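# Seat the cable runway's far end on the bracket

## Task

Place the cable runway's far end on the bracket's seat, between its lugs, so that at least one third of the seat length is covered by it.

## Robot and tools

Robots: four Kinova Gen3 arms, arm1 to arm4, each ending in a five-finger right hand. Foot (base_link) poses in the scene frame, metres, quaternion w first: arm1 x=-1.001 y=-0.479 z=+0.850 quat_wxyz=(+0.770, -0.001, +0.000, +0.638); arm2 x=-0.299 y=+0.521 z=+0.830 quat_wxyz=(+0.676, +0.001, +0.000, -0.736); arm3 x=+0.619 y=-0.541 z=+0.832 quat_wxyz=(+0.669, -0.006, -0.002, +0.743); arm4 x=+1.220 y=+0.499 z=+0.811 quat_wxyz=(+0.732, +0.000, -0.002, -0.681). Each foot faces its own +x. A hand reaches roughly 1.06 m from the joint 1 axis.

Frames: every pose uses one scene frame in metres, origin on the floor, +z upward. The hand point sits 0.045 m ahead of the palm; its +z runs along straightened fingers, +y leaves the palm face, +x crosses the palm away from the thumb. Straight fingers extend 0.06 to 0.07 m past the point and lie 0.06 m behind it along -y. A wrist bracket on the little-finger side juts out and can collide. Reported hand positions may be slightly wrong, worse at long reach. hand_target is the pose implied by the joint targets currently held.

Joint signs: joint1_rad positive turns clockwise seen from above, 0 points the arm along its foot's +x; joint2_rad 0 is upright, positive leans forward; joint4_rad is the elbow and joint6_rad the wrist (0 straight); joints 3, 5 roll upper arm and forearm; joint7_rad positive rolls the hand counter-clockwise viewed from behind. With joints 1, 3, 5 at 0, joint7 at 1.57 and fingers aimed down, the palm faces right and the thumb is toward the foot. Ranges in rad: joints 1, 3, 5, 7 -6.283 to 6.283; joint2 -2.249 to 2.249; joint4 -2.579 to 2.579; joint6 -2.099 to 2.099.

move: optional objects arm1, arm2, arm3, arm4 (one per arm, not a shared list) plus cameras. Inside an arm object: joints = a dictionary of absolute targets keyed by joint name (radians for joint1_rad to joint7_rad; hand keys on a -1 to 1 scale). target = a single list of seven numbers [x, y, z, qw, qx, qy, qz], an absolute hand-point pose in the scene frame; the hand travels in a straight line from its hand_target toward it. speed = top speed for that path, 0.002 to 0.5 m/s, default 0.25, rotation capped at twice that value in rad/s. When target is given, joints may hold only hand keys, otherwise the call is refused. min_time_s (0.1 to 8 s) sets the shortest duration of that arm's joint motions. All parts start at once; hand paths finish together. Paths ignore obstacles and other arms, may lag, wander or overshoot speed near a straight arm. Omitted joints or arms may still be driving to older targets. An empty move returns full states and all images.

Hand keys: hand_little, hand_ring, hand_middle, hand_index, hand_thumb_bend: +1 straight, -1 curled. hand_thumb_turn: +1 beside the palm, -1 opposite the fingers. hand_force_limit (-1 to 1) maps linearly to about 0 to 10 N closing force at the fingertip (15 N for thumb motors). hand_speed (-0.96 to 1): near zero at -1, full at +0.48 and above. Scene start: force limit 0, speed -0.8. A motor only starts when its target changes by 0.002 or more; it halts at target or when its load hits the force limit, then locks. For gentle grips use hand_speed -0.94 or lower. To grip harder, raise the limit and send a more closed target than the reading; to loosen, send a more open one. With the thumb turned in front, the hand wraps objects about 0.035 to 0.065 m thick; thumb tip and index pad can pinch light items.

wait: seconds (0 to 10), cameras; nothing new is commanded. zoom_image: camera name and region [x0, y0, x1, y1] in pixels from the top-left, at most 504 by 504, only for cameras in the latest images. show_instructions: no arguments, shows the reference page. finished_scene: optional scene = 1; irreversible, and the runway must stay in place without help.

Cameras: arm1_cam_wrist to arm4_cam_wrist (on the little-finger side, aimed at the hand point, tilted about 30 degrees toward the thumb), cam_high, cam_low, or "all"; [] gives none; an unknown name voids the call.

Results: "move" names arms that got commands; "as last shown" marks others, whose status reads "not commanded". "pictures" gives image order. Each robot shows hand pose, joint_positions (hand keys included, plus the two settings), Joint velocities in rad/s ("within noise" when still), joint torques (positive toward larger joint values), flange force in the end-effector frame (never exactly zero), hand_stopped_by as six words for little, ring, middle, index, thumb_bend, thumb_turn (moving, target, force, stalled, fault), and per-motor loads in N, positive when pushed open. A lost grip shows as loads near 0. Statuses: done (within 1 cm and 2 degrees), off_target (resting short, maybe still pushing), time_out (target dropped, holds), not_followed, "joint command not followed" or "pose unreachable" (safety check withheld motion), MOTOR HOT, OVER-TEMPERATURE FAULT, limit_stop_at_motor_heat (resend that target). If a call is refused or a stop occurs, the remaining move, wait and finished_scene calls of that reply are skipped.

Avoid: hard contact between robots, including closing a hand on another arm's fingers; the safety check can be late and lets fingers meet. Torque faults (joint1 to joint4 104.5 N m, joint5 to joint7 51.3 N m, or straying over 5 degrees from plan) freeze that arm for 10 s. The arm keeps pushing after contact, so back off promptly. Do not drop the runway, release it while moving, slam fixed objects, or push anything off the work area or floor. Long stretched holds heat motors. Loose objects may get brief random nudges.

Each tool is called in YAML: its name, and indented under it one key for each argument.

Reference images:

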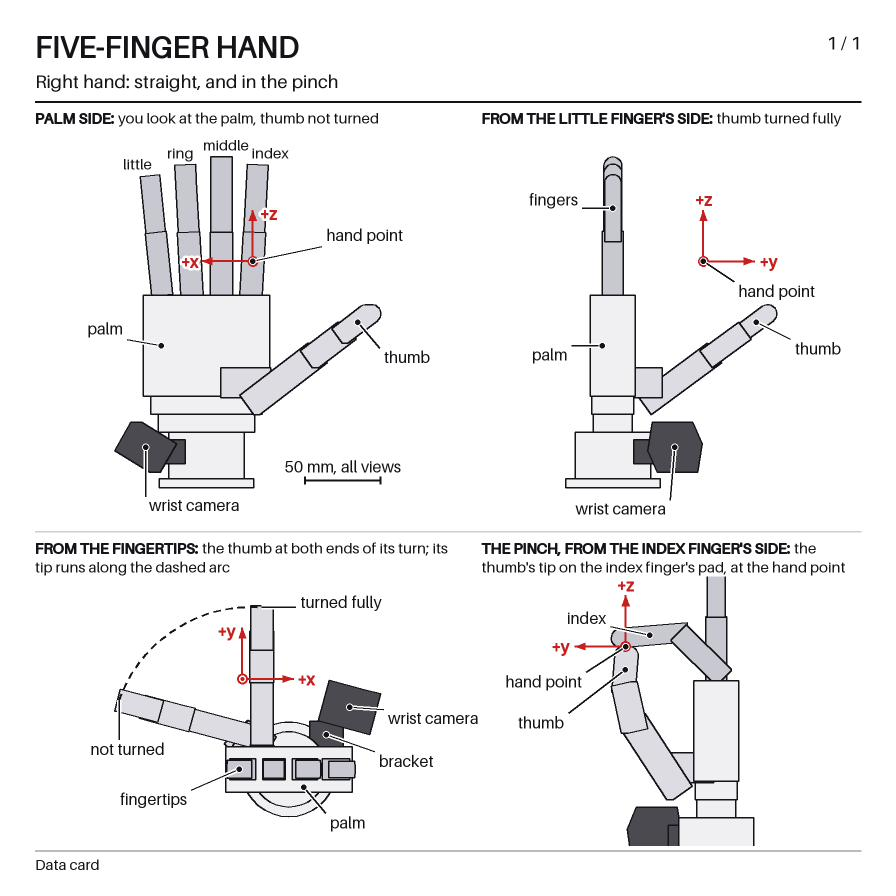

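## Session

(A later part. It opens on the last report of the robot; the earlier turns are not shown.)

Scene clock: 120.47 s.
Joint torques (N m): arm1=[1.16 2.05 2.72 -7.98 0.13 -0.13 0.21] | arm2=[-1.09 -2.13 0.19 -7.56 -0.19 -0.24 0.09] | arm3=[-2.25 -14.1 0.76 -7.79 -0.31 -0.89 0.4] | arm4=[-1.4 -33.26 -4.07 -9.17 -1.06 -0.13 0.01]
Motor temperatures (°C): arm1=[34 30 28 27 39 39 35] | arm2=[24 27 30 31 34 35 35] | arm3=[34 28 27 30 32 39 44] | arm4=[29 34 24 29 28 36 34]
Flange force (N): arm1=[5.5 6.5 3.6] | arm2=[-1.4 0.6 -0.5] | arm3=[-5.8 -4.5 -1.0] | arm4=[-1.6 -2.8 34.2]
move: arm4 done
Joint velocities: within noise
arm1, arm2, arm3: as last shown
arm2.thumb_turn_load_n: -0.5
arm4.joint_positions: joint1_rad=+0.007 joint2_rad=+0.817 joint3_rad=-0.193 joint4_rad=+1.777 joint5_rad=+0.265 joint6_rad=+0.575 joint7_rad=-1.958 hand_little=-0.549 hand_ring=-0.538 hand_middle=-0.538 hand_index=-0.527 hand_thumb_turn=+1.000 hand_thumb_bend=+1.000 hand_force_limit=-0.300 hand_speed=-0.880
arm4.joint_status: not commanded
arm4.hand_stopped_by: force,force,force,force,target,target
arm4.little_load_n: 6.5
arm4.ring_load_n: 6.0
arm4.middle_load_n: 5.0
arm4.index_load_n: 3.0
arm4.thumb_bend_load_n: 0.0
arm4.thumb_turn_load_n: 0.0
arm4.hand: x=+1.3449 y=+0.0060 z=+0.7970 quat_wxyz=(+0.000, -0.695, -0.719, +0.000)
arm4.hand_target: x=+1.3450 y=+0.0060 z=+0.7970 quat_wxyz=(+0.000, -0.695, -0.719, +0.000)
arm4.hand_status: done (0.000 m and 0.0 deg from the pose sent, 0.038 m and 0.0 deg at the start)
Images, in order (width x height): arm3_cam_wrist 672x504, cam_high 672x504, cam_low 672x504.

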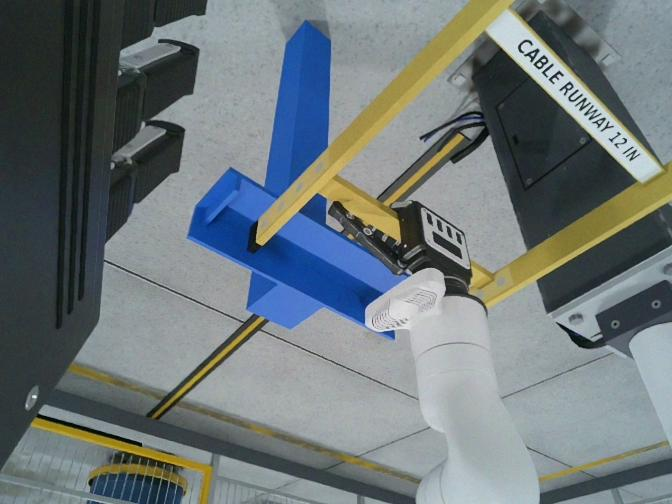

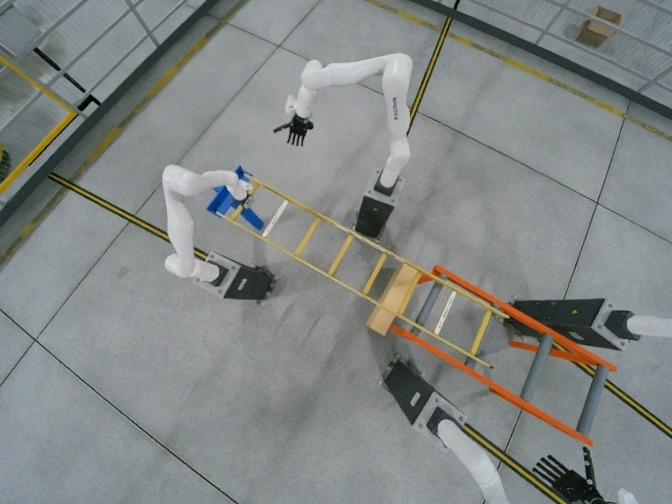

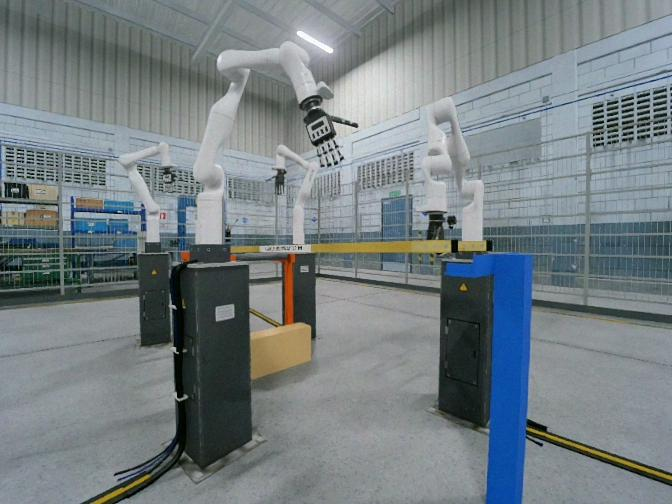

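move:
  arm4: {"target": [1.348, -0.009, 0.785, 0, 0.6947, 0.7193, 0], "speed": 0.05}
  cameras: ["arm3_cam_wrist", "cam_high", "cam_low"]

zoom_image:
  camera: "arm3_cam_wrist"
  region: [170, 150, 330, 270]

zoom_image:
  camera: "cam_high"
  region: [200, 195, 235, 230]

zoom_image:
  camera: "cam_high"
  region: [230, 155, 265, 190]

zoom_image:
  camera: "cam_low"
  region: [420, 215, 510, 270]

Scene clock: 123.10 s.
Joint torques (N m): arm1=[1.17 2.03 2.71 -7.95 0.09 -0.1 0.22] | arm2=[-1.08 -2.1 0.19 -7.53 -0.21 -0.13 0.09] | arm3=[-2.23 -14.19 0.71 -7.9 -0.27 -0.85 0.4] | arm4=[-1.25 -34.59 -4.06 -9.52 -0.62 -0.25 0.31]
Motor temperatures (°C): arm1=[34 30 28 27 39 39 35] | arm2=[24 27 30 31 34 35 35] | arm3=[34 28 27 30 32 39 44] | arm4=[29 34 24 29 28 36 34]
Flange force (N): arm1=[5.3 6.5 3.5] | arm2=[-1.5 0.6 -0.2] | arm3=[-5.5 -4.5 -0.6] | arm4=[-1.2 -1.8 34.2]
move: arm4 done
Joint velocities: within noise
arm1, arm2, arm3: as last shown
arm2.thumb_turn_load_n: 0.0
arm4.joint_positions: joint1_rad=+0.002 joint2_rad=+0.861 joint3_rad=-0.190 joint4_rad=+1.722 joint5_rad=+0.267 joint6_rad=+0.586 joint7_rad=-1.955 hand_little=-0.549 hand_ring=-0.538 hand_middle=-0.538 hand_index=-0.527 hand_thumb_turn=+1.000 hand_thumb_bend=+1.000 hand_force_limit=-0.300 hand_speed=-0.880
arm4.joint_status: not commanded
arm4.hand_stopped_by: force,force,force,force,target,target
arm4.little_load_n: 7.0
arm4.ring_load_n: 5.5
arm4.middle_load_n: 5.0
arm4.index_load_n: 2.5
arm4.thumb_bend_load_n: 0.0
arm4.thumb_turn_load_n: 0.5
arm4.hand: x=+1.3480 y=-0.0090 z=+0.7850 quat_wxyz=(+0.000, -0.695, -0.719, +0.000)
arm4.hand_target: x=+1.3480 y=-0.0090 z=+0.7850 quat_wxyz=(+0.000, -0.695, -0.719, +0.000)
arm4.hand_status: done (0.000 m and 0.0 deg from the pose sent, 0.019 m and 0.0 deg at the start)
Images, in order (width x height): arm3_cam_wrist 672x504, cam_high 672x504, cam_low 672x504.

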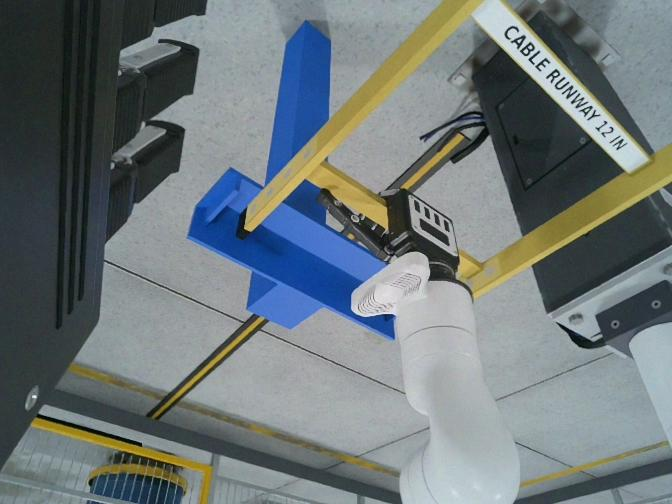

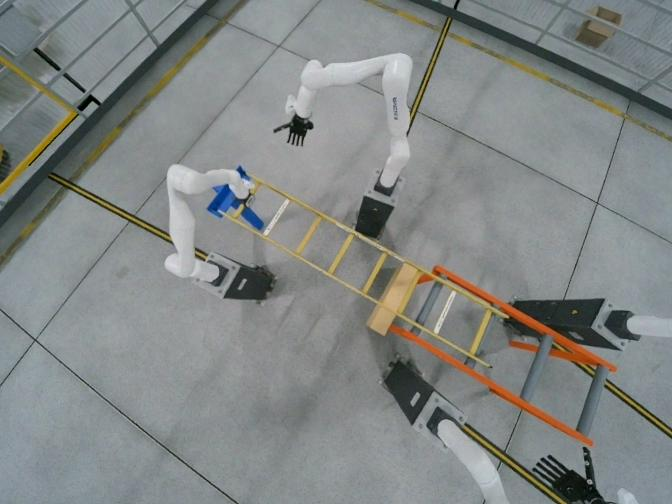

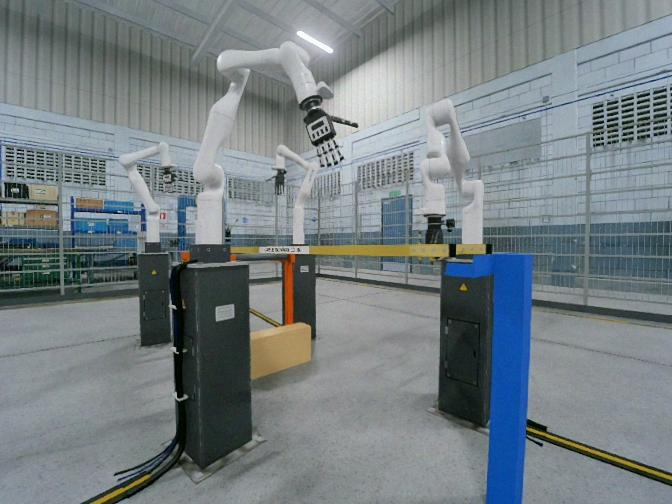

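Scaled by 3.150 from the camera's image (finer frame: 960x720).

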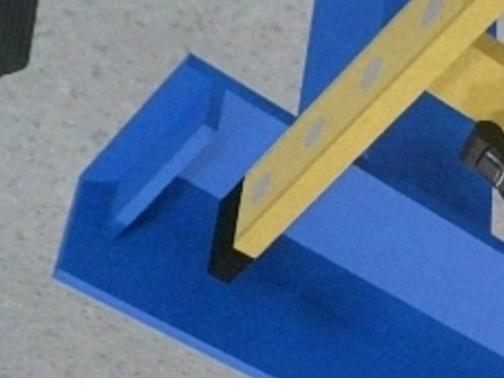

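Scaled by 14.400 from the camera's image (finer frame: 960x720).

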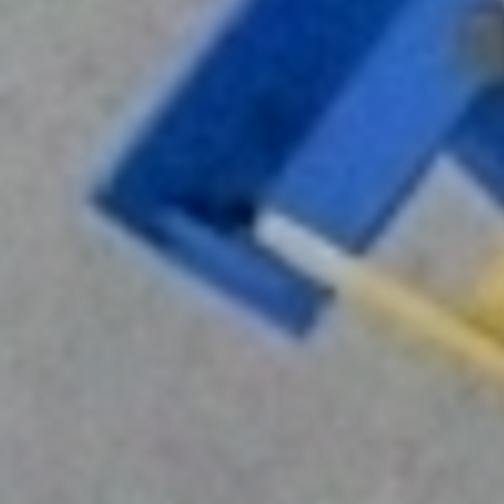

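Scaled by 14.400 from the camera's image (finer frame: 960x720).

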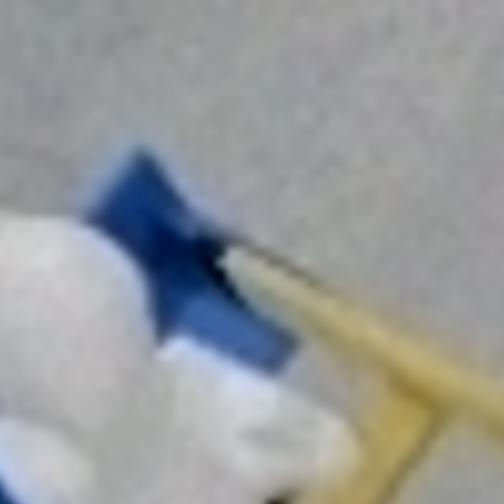

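Scaled by 5.600 from the camera's image (finer frame: 960x720).

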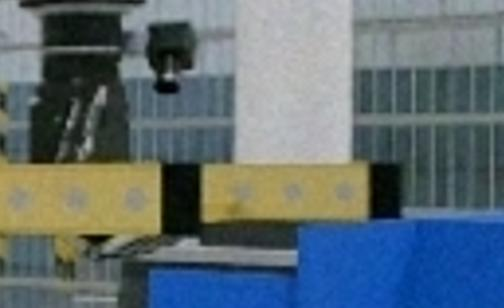

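move:
  arm4: {"target": [1.365, -0.008, 0.768, 0, 0.6947, 0.7193, 0], "speed": 0.05}
  cameras: ["arm3_cam_wrist", "cam_high", "cam_low"]

zoom_image:
  camera: "arm3_cam_wrist"
  region: [170, 150, 330, 270]

zoom_image:
  camera: "cam_high"
  region: [200, 195, 235, 230]

zoom_image:
  camera: "cam_low"
  region: [420, 215, 510, 270]

Scene clock: 127.23 s.
Joint torques (N m): arm1=[1.19 2.05 2.75 -7.93 0.09 -0.12 0.21] | arm2=[-1.09 -2.14 0.16 -7.48 -0.24 -0.22 0.01] | arm3=[-2.19 -14.1 0.67 -7.86 -0.28 -0.88 0.43] | arm4=[-1.6 -34.78 -4.14 -8.47 -0.81 -0.02 0.26]
Motor temperatures (°C): arm1=[34 30 28 27 39 39 35] | arm2=[24 27 30 31 34 35 35] | arm3=[34 28 27 30 32 39 44] | arm4=[29 34 24 29 28 36 34]
Flange force (N): arm1=[5.4 6.6 3.4] | arm2=[-1.6 0.2 -0.7] | arm3=[-5.5 -4.4 -0.9] | arm4=[-2.7 -2.4 34.6]
move: arm4 done
Joint velocities: within noise
arm1, arm2, arm3: as last shown
arm3.thumb_bend_load_n: -0.5
arm4.joint_positions: joint1_rad=-0.041 joint2_rad=+0.898 joint3_rad=-0.177 joint4_rad=+1.717 joint5_rad=+0.269 joint6_rad=+0.554 joint7_rad=-1.991 hand_little=-0.549 hand_ring=-0.538 hand_middle=-0.538 hand_index=-0.527 hand_thumb_turn=+1.000 hand_thumb_bend=+1.000 hand_force_limit=-0.300 hand_speed=-0.880
arm4.joint_status: not commanded
arm4.hand_stopped_by: force,force,force,force,target,target
arm4.little_load_n: 7.0
arm4.ring_load_n: 5.5
arm4.middle_load_n: 5.0
arm4.index_load_n: 2.5
arm4.thumb_bend_load_n: 0.0
arm4.thumb_turn_load_n: 0.0
arm4.hand: x=+1.3649 y=-0.0080 z=+0.7680 quat_wxyz=(+0.000, -0.695, -0.719, +0.000)
arm4.hand_target: x=+1.3650 y=-0.0080 z=+0.7680 quat_wxyz=(+0.000, -0.695, -0.719, +0.000)
arm4.hand_status: done (0.000 m and 0.0 deg from the pose sent, 0.024 m and 0.0 deg at the start)
Images, in order (width x height): arm3_cam_wrist 672x504, cam_high 672x504, cam_low 672x504.

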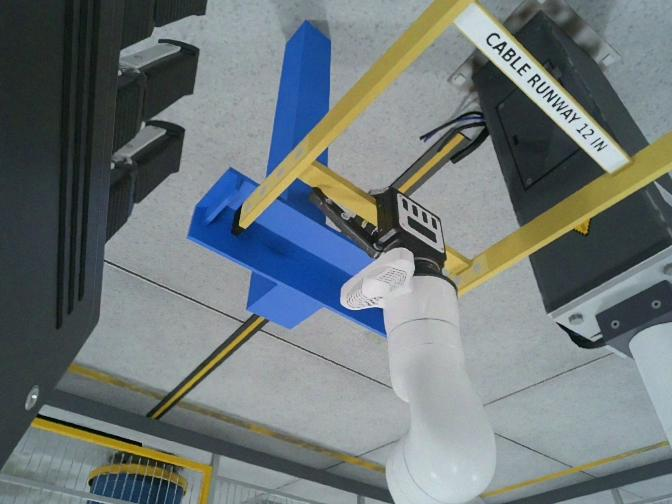

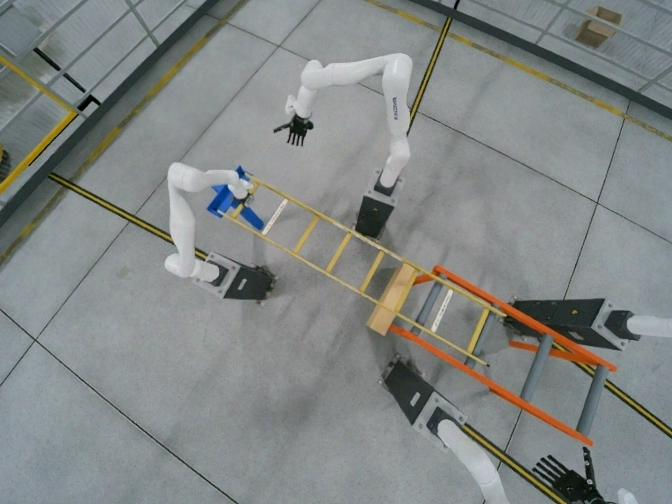

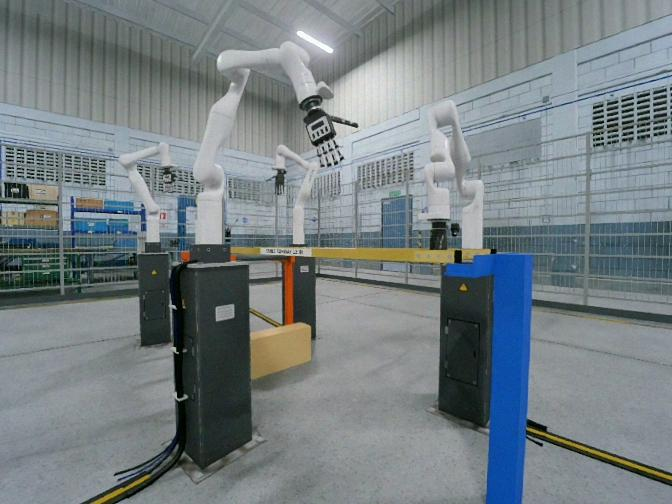

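Scaled by 3.150 from the camera's image (finer frame: 960x720).

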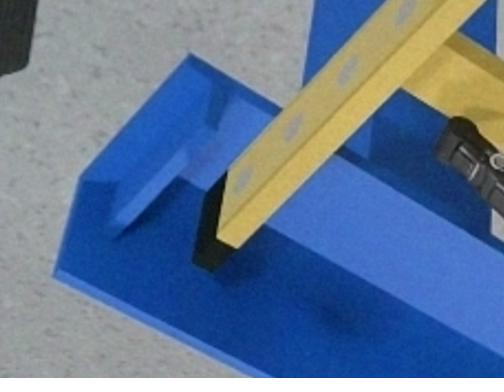

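Scaled by 14.400 from the camera's image (finer frame: 960x720).

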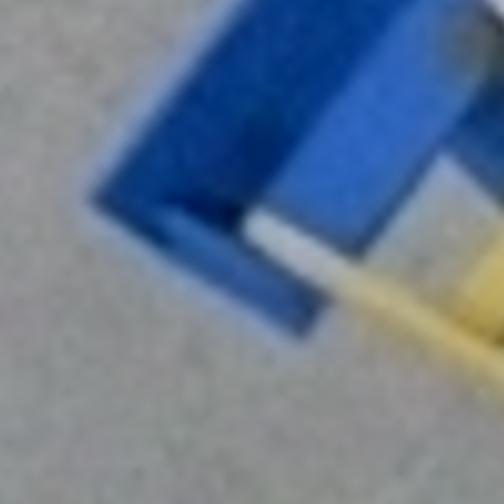

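Scaled by 5.600 from the camera's image (finer frame: 960x720).

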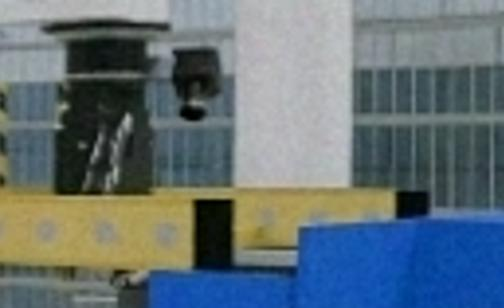

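move:
  arm4: {"target": [1.367, -0.008, 0.750, 0, 0.6947, 0.7193, 0], "speed": 0.04}
  cameras: ["arm3_cam_wrist", "cam_high", "cam_low"]

zoom_image:
  camera: "arm3_cam_wrist"
  region: [170, 150, 330, 270]

zoom_image:
  camera: "cam_low"
  region: [420, 215, 510, 270]

Scene clock: 130.83 s.
Joint torques (N m): arm1=[1.18 2.03 2.71 -7.96 0.07 -0.12 0.21] | arm2=[-1.16 -2.1 0.09 -7.55 -0.17 -0.22 0.02] | arm3=[-2.19 -14.13 0.69 -7.93 -0.25 -0.87 0.4] | arm4=[-0.93 -30.97 -3.04 -6.67 -0.46 0.22 0.29]
Motor temperatures (°C): arm1=[34 30 28 27 39 39 35] | arm2=[24 27 30 31 34 35 35] | arm3=[34 28 27 30 32 39 44] | arm4=[29 34 24 29 28 36 34]
Flange force (N): arm1=[5.3 6.5 3.6] | arm2=[-1.4 0.0 -0.4] | arm3=[-5.3 -4.4 -0.7] | arm4=[-2.1 -1.1 26.5]
move: arm4 done
Joint velocities: within noise
arm1, arm2, arm3: as last shown
arm1.thumb_bend_load_n: -0.5
arm3.thumb_bend_load_n: 0.0
arm4.joint_positions: joint1_rad=-0.052 joint2_rad=+0.935 joint3_rad=-0.166 joint4_rad=+1.714 joint5_rad=+0.276 joint6_rad=+0.519 joint7_rad=-2.001 hand_little=-0.549 hand_ring=-0.538 hand_middle=-0.538 hand_index=-0.527 hand_thumb_turn=+1.000 hand_thumb_bend=+1.000 hand_force_limit=-0.300 hand_speed=-0.880
arm4.joint_status: not commanded
arm4.hand_stopped_by: force,force,force,force,target,target
arm4.little_load_n: 6.0
arm4.ring_load_n: 4.5
arm4.middle_load_n: 3.5
arm4.index_load_n: 2.0
arm4.thumb_bend_load_n: 0.0
arm4.thumb_turn_load_n: 0.0
arm4.hand: x=+1.3670 y=-0.0080 z=+0.7500 quat_wxyz=(+0.000, -0.695, -0.719, +0.000)
arm4.hand_target: x=+1.3670 y=-0.0080 z=+0.7500 quat_wxyz=(+0.000, -0.695, -0.719, +0.000)
arm4.hand_status: done (0.000 m and 0.0 deg from the pose sent, 0.018 m and 0.0 deg at the start)
Images, in order (width x height): arm3_cam_wrist 672x504, cam_high 672x504, cam_low 672x504.

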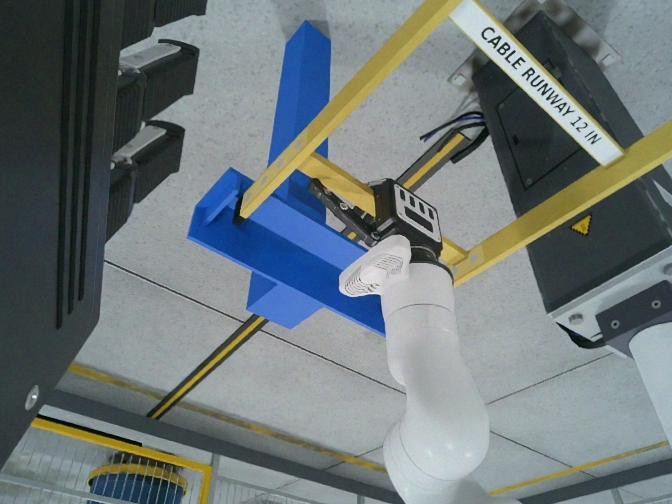

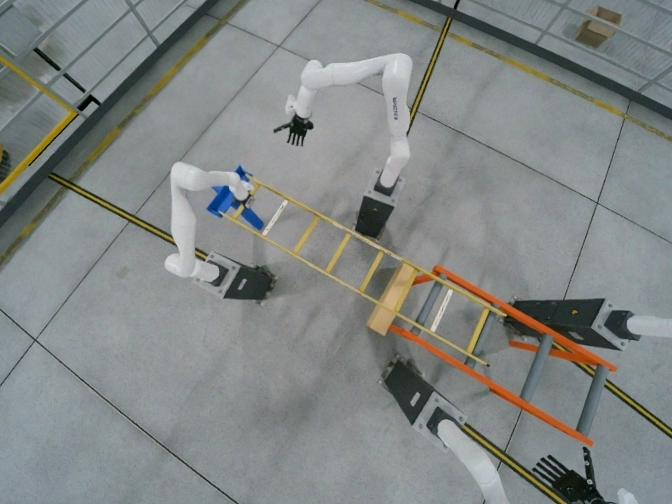

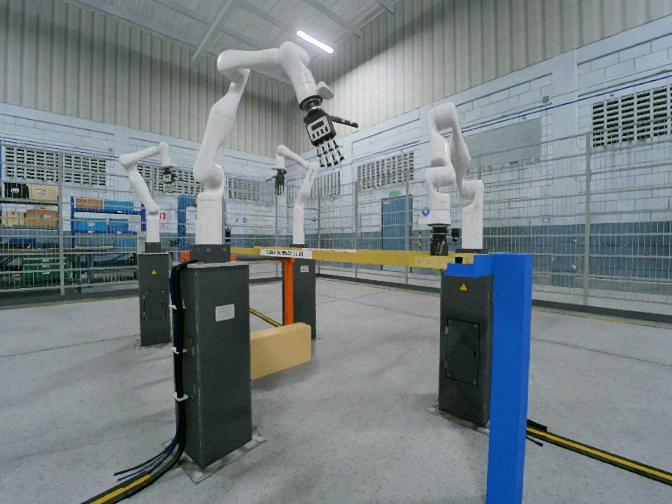

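Scaled by 3.150 from the camera's image (finer frame: 960x720).

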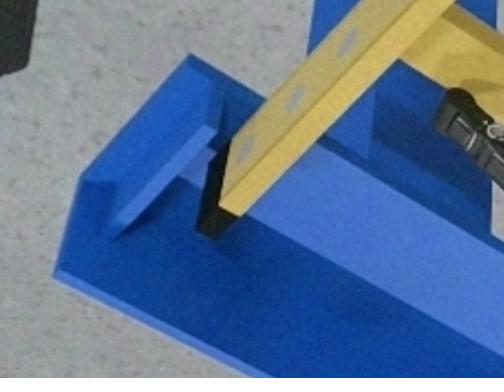

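Scaled by 5.600 from the camera's image (finer frame: 960x720).

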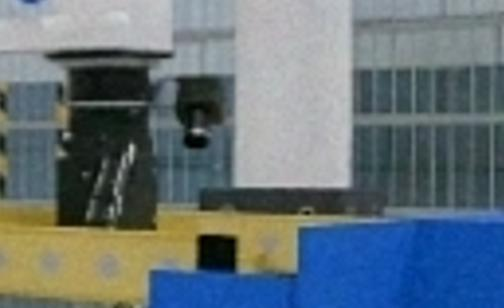

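move:
  arm4: {"target": [1.368, -0.008, 0.742, 0, 0.6947, 0.7193, 0], "speed": 0.03}

move:
  arm4: {"target": [1.369, -0.008, 0.736, 0, 0.6947, 0.7193, 0], "speed": 0.03}
  cameras: ["arm3_cam_wrist", "cam_high", "cam_low"]

zoom_image:
  camera: "arm3_cam_wrist"
  region: [170, 150, 330, 270]

zoom_image:
  camera: "cam_low"
  region: [420, 215, 510, 270]

Scene clock: 132.70 s.
Joint torques (N m): arm1=[1.18 2.06 2.77 -7.96 0.1 -0.1 0.24] | arm2=[-1.12 -2.12 0.08 -7.45 -0.23 -0.16 0.04] | arm3=[-2.17 -14.11 0.79 -7.91 -0.3 -0.86 0.38] | arm4=[-1.29 -19.67 -1.78 -3.41 -0.04 0.14 0.28]
Motor temperatures (°C): arm1=[34 30 28 27 39 39 35] | arm2=[24 27 30 31 34 35 35] | arm3=[34 28 27 30 32 39 44] | arm4=[29 34 24 29 28 36 34]
Flange force (N): arm1=[5.5 6.7 3.6] | arm2=[-1.7 0.1 -0.6] | arm3=[-5.3 -4.4 -0.7] | arm4=[-1.5 -2.0 2.3]
move: arm4 done
Joint velocities: within noise
arm1.joint_positions: joint1_rad=+0.234 joint2_rad=-0.473 joint3_rad=-0.108 joint4_rad=+1.553 joint5_rad=-0.068 joint6_rad=+1.935 joint7_rad=-2.101 hand_little=+1.000 hand_ring=+1.000 hand_middle=+1.000 hand_index=+1.000 hand_thumb_turn=+1.000 hand_thumb_bend=+1.000 hand_force_limit=+0.000 hand_speed=-0.800
arm1.joint_status: not commanded
arm1.hand_stopped_by: target,target,target,target,target,target
arm1.little_load_n: 0.0
arm1.ring_load_n: 0.0
arm1.middle_load_n: 0.0
arm1.index_load_n: 0.0
arm1.thumb_bend_load_n: 0.0
arm1.thumb_turn_load_n: 0.0
arm1.hand: x=-0.9853 y=-0.2932 z=+1.3443 quat_wxyz=(-0.035, +0.364, -0.929, -0.051)
arm1.hand_target: x=-0.9853 y=-0.2932 z=+1.3443 quat_wxyz=(-0.035, +0.364, -0.929, -0.051)
arm1.hand_status: not commanded
arm2.joint_positions: joint1_rad=+0.361 joint2_rad=-0.330 joint3_rad=-0.078 joint4_rad=+1.476 joint5_rad=-0.045 joint6_rad=+1.954 joint7_rad=-1.764 hand_little=+1.000 hand_ring=+1.000 hand_middle=+1.000 hand_index=+1.000 hand_thumb_turn=+1.000 hand_thumb_bend=+1.000 hand_force_limit=+0.000 hand_speed=-0.800
arm2.joint_status: not commanded
arm2.hand_stopped_by: target,target,target,target,target,target
arm2.little_load_n: 0.0
arm2.ring_load_n: 0.0
arm2.middle_load_n: 0.0
arm2.index_load_n: 0.0
arm2.thumb_bend_load_n: 0.0
arm2.thumb_turn_load_n: 0.0
arm2.hand: x=-0.3291 y=+0.3136 z=+1.3230 quat_wxyz=(-0.019, -0.871, -0.490, +0.009)
arm2.hand_target: x=-0.3291 y=+0.3136 z=+1.3230 quat_wxyz=(-0.019, -0.871, -0.490, +0.009)
arm2.hand_status: not commanded
arm3: as last shown
arm4.joint_positions: joint1_rad=-0.057 joint2_rad=+0.952 joint3_rad=-0.161 joint4_rad=+1.712 joint5_rad=+0.279 joint6_rad=+0.504 joint7_rad=-2.005 hand_little=-0.550 hand_ring=-0.538 hand_middle=-0.538 hand_index=-0.527 hand_thumb_turn=+1.000 hand_thumb_bend=+1.000 hand_force_limit=-0.300 hand_speed=-0.880
arm4.joint_status: not commanded
arm4.hand_stopped_by: force,force,force,force,target,target
arm4.little_load_n: 0.0
arm4.ring_load_n: 0.0
arm4.middle_load_n: 0.5
arm4.index_load_n: 0.0
arm4.thumb_bend_load_n: 0.0
arm4.thumb_turn_load_n: 0.0
arm4.hand: x=+1.3680 y=-0.0080 z=+0.7420 quat_wxyz=(+0.000, -0.695, -0.719, +0.000)
arm4.hand_target: x=+1.3680 y=-0.0080 z=+0.7420 quat_wxyz=(+0.000, -0.695, -0.719, +0.000)
arm4.hand_status: done (0.000 m and 0.0 deg from the pose sent, 0.008 m and 0.0 deg at the start)
pictures: none

Scene clock: 133.67 s.
Joint torques (N m): arm1=[1.15 2.1 2.73 -7.99 0.11 -0.14 0.21] | arm2=[-1.13 -2.1 0.06 -7.47 -0.22 -0.21 0.07] | arm3=[-2.22 -14.21 0.76 -7.81 -0.26 -0.82 0.38] | arm4=[-1.41 0.93 -0.02 3.47 -0.14 3.27 0.23]
Motor temperatures (°C): arm1=[34 30 28 27 39 39 35] | arm2=[24 27 30 31 34 35 35] | arm3=[34 28 27 30 32 39 44] | arm4=[29 34 24 29 28 36 34]
Flange force (N): arm1=[5.6 6.5 3.6] | arm2=[-1.6 0.1 -0.7] | arm3=[-5.8 -4.6 -0.6] | arm4=[3.7 -3.2 -34.4]
move: arm4 done
Joint velocities: within noise
arm1, arm2, arm3: as last shown
arm2.ring_load_n: 0.5
arm3.thumb_bend_load_n: -0.5
arm4.joint_positions: joint1_rad=-0.062 joint2_rad=+0.964 joint3_rad=-0.158 joint4_rad=+1.709 joint5_rad=+0.281 joint6_rad=+0.493 joint7_rad=-2.009 hand_little=-0.550 hand_ring=-0.538 hand_middle=-0.538 hand_index=-0.527 hand_thumb_turn=+1.000 hand_thumb_bend=+1.000 hand_force_limit=-0.300 hand_speed=-0.880
arm4.joint_status: not commanded
arm4.hand_stopped_by: force,force,force,force,target,target
arm4.little_load_n: 0.0
arm4.ring_load_n: 0.0
arm4.middle_load_n: 0.0
arm4.index_load_n: 0.0
arm4.thumb_bend_load_n: 2.0
arm4.thumb_turn_load_n: 0.0
arm4.hand: x=+1.3690 y=-0.0080 z=+0.7360 quat_wxyz=(+0.000, -0.695, -0.719, +0.000)
arm4.hand_target: x=+1.3690 y=-0.0080 z=+0.7360 quat_wxyz=(+0.000, -0.695, -0.719, +0.000)
arm4.hand_status: done (0.000 m and 0.0 deg from the pose sent, 0.006 m and 0.0 deg at the start)
Images, in order (width x height): arm3_cam_wrist 672x504, cam_high 672x504, cam_low 672x504.

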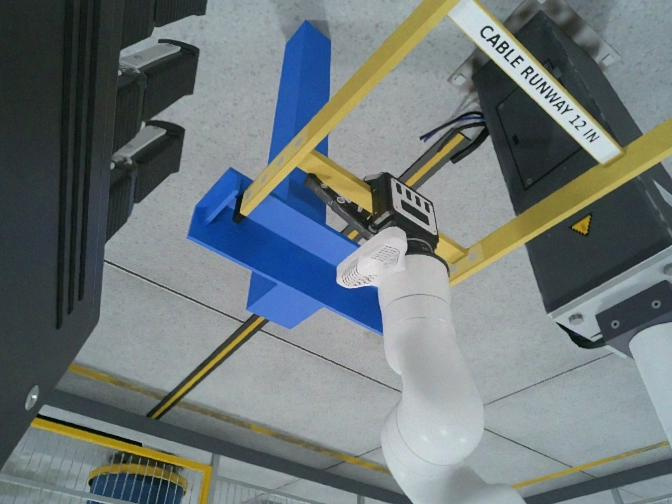

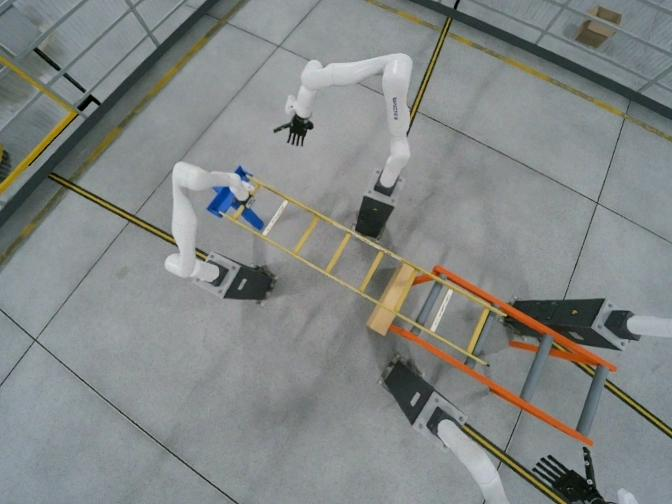

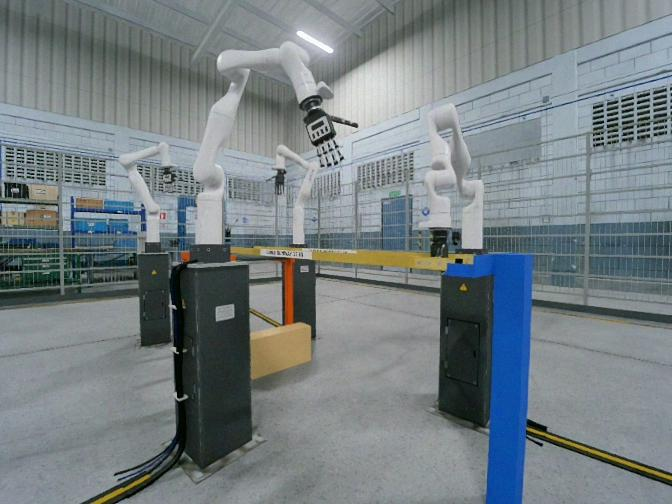

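Scaled by 3.150 from the camera's image (finer frame: 960x720).

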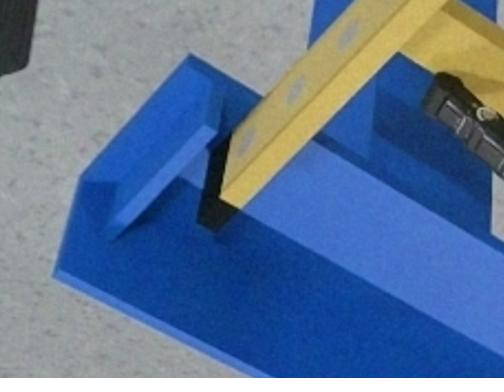

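Scaled by 5.600 from the camera's image (finer frame: 960x720).

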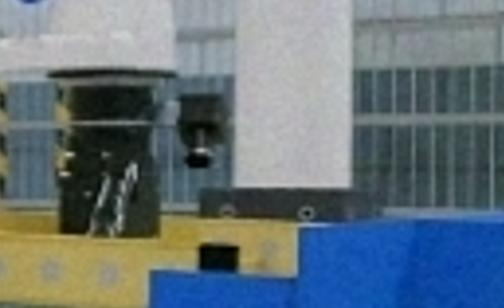

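move:
  arm4: {"target": [1.369, -0.008, 0.743, 0, 0.6947, 0.7193, 0], "speed": 0.03}
  cameras: ["arm3_cam_wrist", "arm4_cam_wrist", "cam_high"]

zoom_image:
  camera: "cam_high"
  region: [195, 155, 275, 235]

zoom_image:
  camera: "cam_high"
  region: [200, 195, 235, 230]

zoom_image:
  camera: "cam_high"
  region: [230, 155, 265, 190]

Scene clock: 135.10 s.
Joint torques (N m): arm1=[1.19 2.03 2.79 -7.92 0.11 -0.13 0.23] | arm2=[-1.16 -2.18 0.09 -7.46 -0.21 -0.21 0.01] | arm3=[-2.17 -14.16 0.72 -7.81 -0.29 -0.87 0.41] | arm4=[-1.31 -19.74 -1.75 -3.53 -0.06 0.11 0.27]
Motor temperatures (°C): arm1=[34 30 28 27 39 39 35] | arm2=[24 27 30 31 34 35 35] | arm3=[34 28 27 30 32 39 44] | arm4=[29 34 24 29 28 36 34]
Flange force (N): arm1=[5.4 6.8 3.3] | arm2=[-1.8 0.0 -0.8] | arm3=[-5.8 -4.4 -0.8] | arm4=[-1.3 -2.1 2.3]
move: arm4 done
Joint velocities: within noise
arm1, arm2, arm3: as last shown
arm1.thumb_bend_load_n: -0.5
arm2.ring_load_n: 0.0
arm2.thumb_bend_load_n: -0.5
arm4.joint_positions: joint1_rad=-0.059 joint2_rad=+0.950 joint3_rad=-0.162 joint4_rad=+1.711 joint5_rad=+0.278 joint6_rad=+0.506 joint7_rad=-2.007 hand_little=-0.550 hand_ring=-0.538 hand_middle=-0.538 hand_index=-0.527 hand_thumb_turn=+1.000 hand_thumb_bend=+1.000 hand_force_limit=-0.300 hand_speed=-0.880
arm4.joint_status: not commanded
arm4.hand_stopped_by: force,force,force,force,target,target
arm4.little_load_n: 0.0
arm4.ring_load_n: 0.5
arm4.middle_load_n: 0.5
arm4.index_load_n: 0.5
arm4.thumb_bend_load_n: 0.0
arm4.thumb_turn_load_n: 0.0
arm4.hand: x=+1.3690 y=-0.0080 z=+0.7430 quat_wxyz=(+0.000, -0.695, -0.719, +0.000)
arm4.hand_target: x=+1.3690 y=-0.0080 z=+0.7430 quat_wxyz=(+0.000, -0.695, -0.719, +0.000)
arm4.hand_status: done (0.000 m and 0.0 deg from the pose sent, 0.007 m and 0.0 deg at the start)
Images, in order (width x height): arm3_cam_wrist 672x504, arm4_cam_wrist 672x504, cam_high 672x504.

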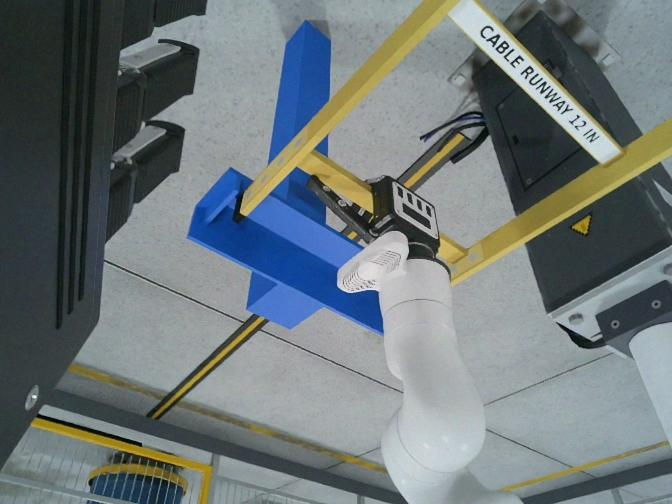

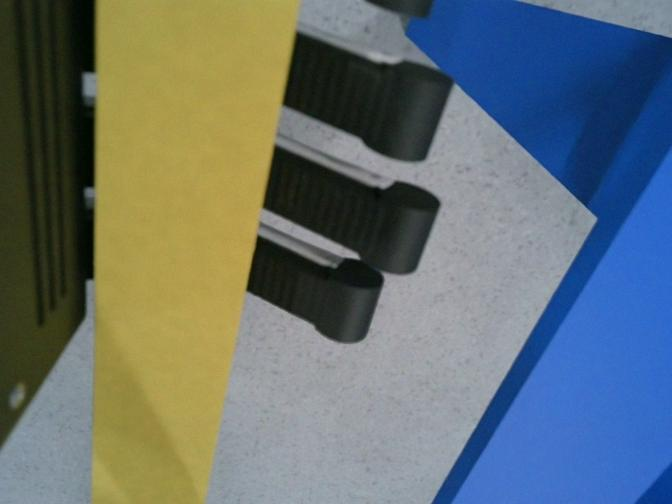

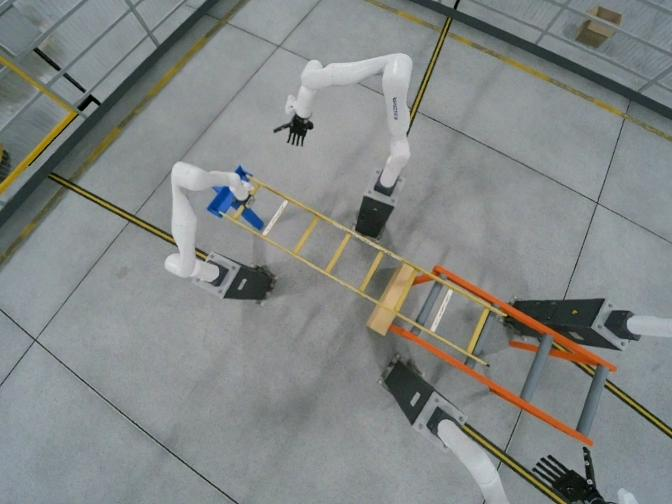

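Scaled by 6.300 from the camera's image (finer frame: 960x720).

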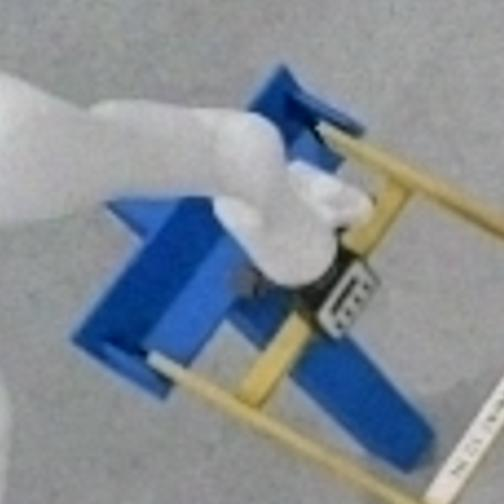

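Scaled by 14.400 from the camera's image (finer frame: 960x720).

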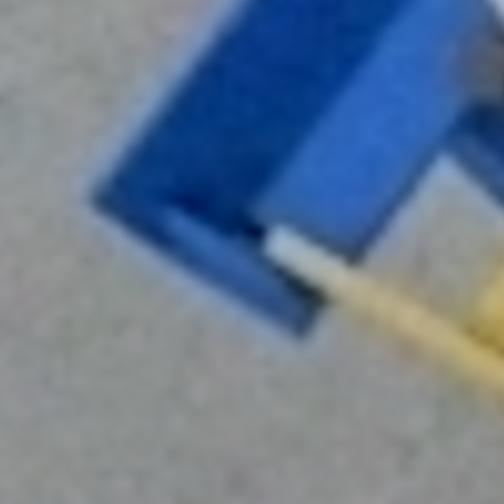

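Scaled by 14.400 from the camera's image (finer frame: 960x720).

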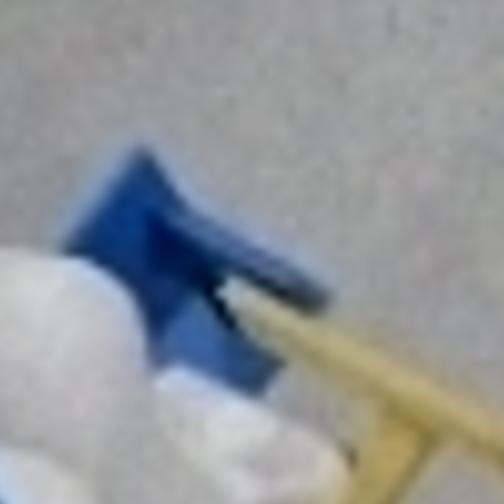

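move:
  arm4: {"target": [1.380, -0.008, 0.743, 0, 0.6947, 0.7193, 0], "speed": 0.03}
  cameras: ["arm3_cam_wrist", "arm4_cam_wrist", "cam_high"]

zoom_image:
  camera: "cam_high"
  region: [200, 195, 235, 230]

zoom_image:
  camera: "arm3_cam_wrist"
  region: [170, 150, 330, 270]

Scene clock: 137.10 s.
Joint torques (N m): arm1=[1.23 2 2.73 -7.93 0.1 -0.13 0.21] | arm2=[-1.13 -2.06 0.05 -7.45 -0.19 -0.14 0.04] | arm3=[-2.25 -14.16 0.66 -7.85 -0.26 -0.82 0.38] | arm4=[-3.15 -22.51 -4.34 -4.74 -0.74 -0.41 0.17]
Motor temperatures (°C): arm1=[34 30 28 27 39 39 35] | arm2=[24 27 30 31 34 35 35] | arm3=[34 28 27 30 32 39 44] | arm4=[29 34 24 29 28 36 34]
Flange force (N): arm1=[5.3 6.6 3.4] | arm2=[-1.6 0.0 -0.5] | arm3=[-5.6 -4.7 -0.6] | arm4=[-1.2 -6.0 7.8]
move: arm4 done
Joint velocities: within noise
arm1, arm2: as last shown
arm1.thumb_bend_load_n: 0.0
arm2.thumb_bend_load_n: 0.0
arm3.joint_positions: joint1_rad=+1.060 joint2_rad=+0.289 joint3_rad=+0.310 joint4_rad=+1.517 joint5_rad=-0.249 joint6_rad=+1.039 joint7_rad=+4.908 hand_little=+1.000 hand_ring=+1.000 hand_middle=+1.000 hand_index=+1.000 hand_thumb_turn=+1.000 hand_thumb_bend=+1.000 hand_force_limit=-0.300 hand_speed=-0.700
arm3.joint_status: not commanded
arm3.hand_stopped_by: target,target,target,target,target,target
arm3.little_load_n: 0.0
arm3.ring_load_n: 0.0
arm3.middle_load_n: 0.0
arm3.index_load_n: -0.5
arm3.thumb_bend_load_n: 0.0
arm3.thumb_turn_load_n: 0.0
arm3.hand: x=+1.0995 y=-0.2646 z=+1.1690 quat_wxyz=(+0.155, -0.213, +0.961, +0.078)
arm3.hand_target: x=+1.0995 y=-0.2646 z=+1.1690 quat_wxyz=(+0.155, -0.213, +0.961, +0.078)
arm3.hand_status: not commanded
arm4.joint_positions: joint1_rad=-0.082 joint2_rad=+0.952 joint3_rad=-0.160 joint4_rad=+1.703 joint5_rad=+0.274 joint6_rad=+0.511 joint7_rad=-2.024 hand_little=-0.549 hand_ring=-0.538 hand_middle=-0.538 hand_index=-0.527 hand_thumb_turn=+1.000 hand_thumb_bend=+1.000 hand_force_limit=-0.300 hand_speed=-0.880
arm4.joint_status: not commanded
arm4.hand_stopped_by: force,force,force,force,target,target
arm4.little_load_n: 1.0
arm4.ring_load_n: 0.5
arm4.middle_load_n: 0.0
arm4.index_load_n: 0.0
arm4.thumb_bend_load_n: 0.0
arm4.thumb_turn_load_n: 0.0
arm4.hand: x=+1.3800 y=-0.0080 z=+0.7430 quat_wxyz=(+0.000, -0.695, -0.719, +0.000)
arm4.hand_target: x=+1.3800 y=-0.0080 z=+0.7430 quat_wxyz=(+0.000, -0.695, -0.719, +0.000)
arm4.hand_status: done (0.000 m and 0.0 deg from the pose sent, 0.011 m and 0.0 deg at the start)
Images, in order (width x height): arm3_cam_wrist 672x504, arm4_cam_wrist 672x504, cam_high 672x504.

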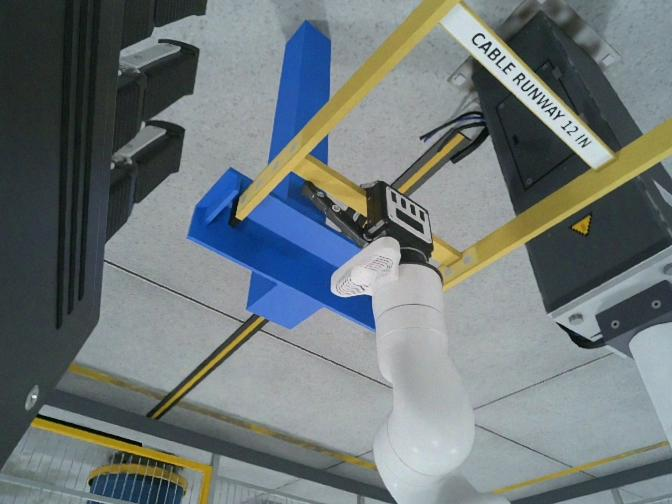

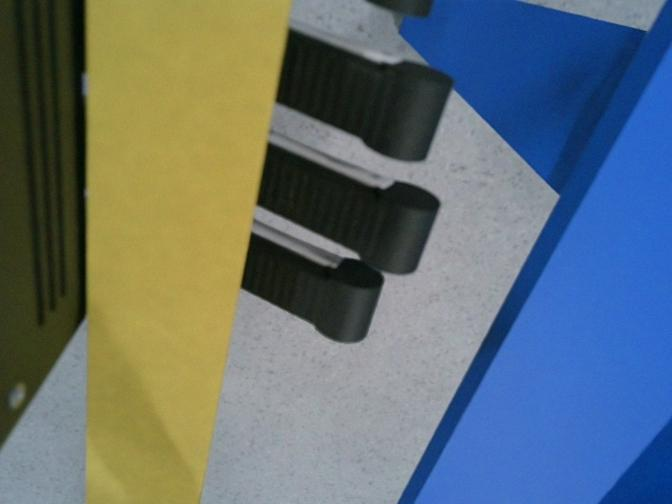

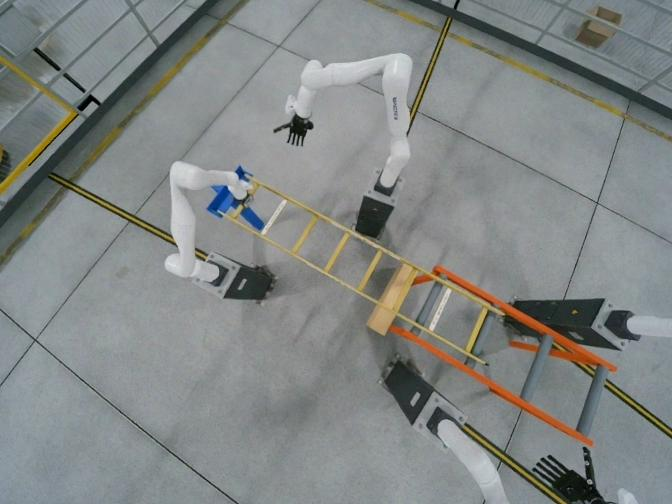

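Scaled by 14.400 from the camera's image (finer frame: 960x720).

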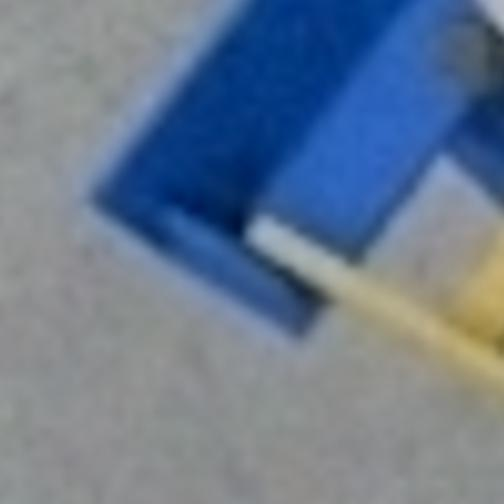

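Scaled by 3.150 from the camera's image (finer frame: 960x720).

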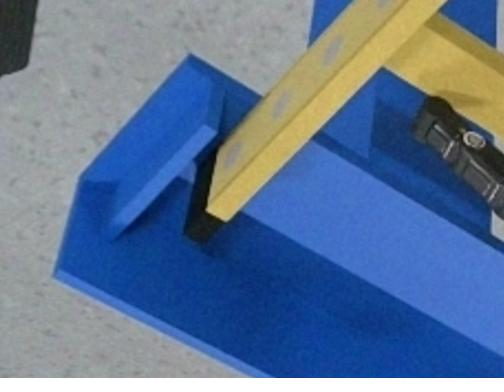

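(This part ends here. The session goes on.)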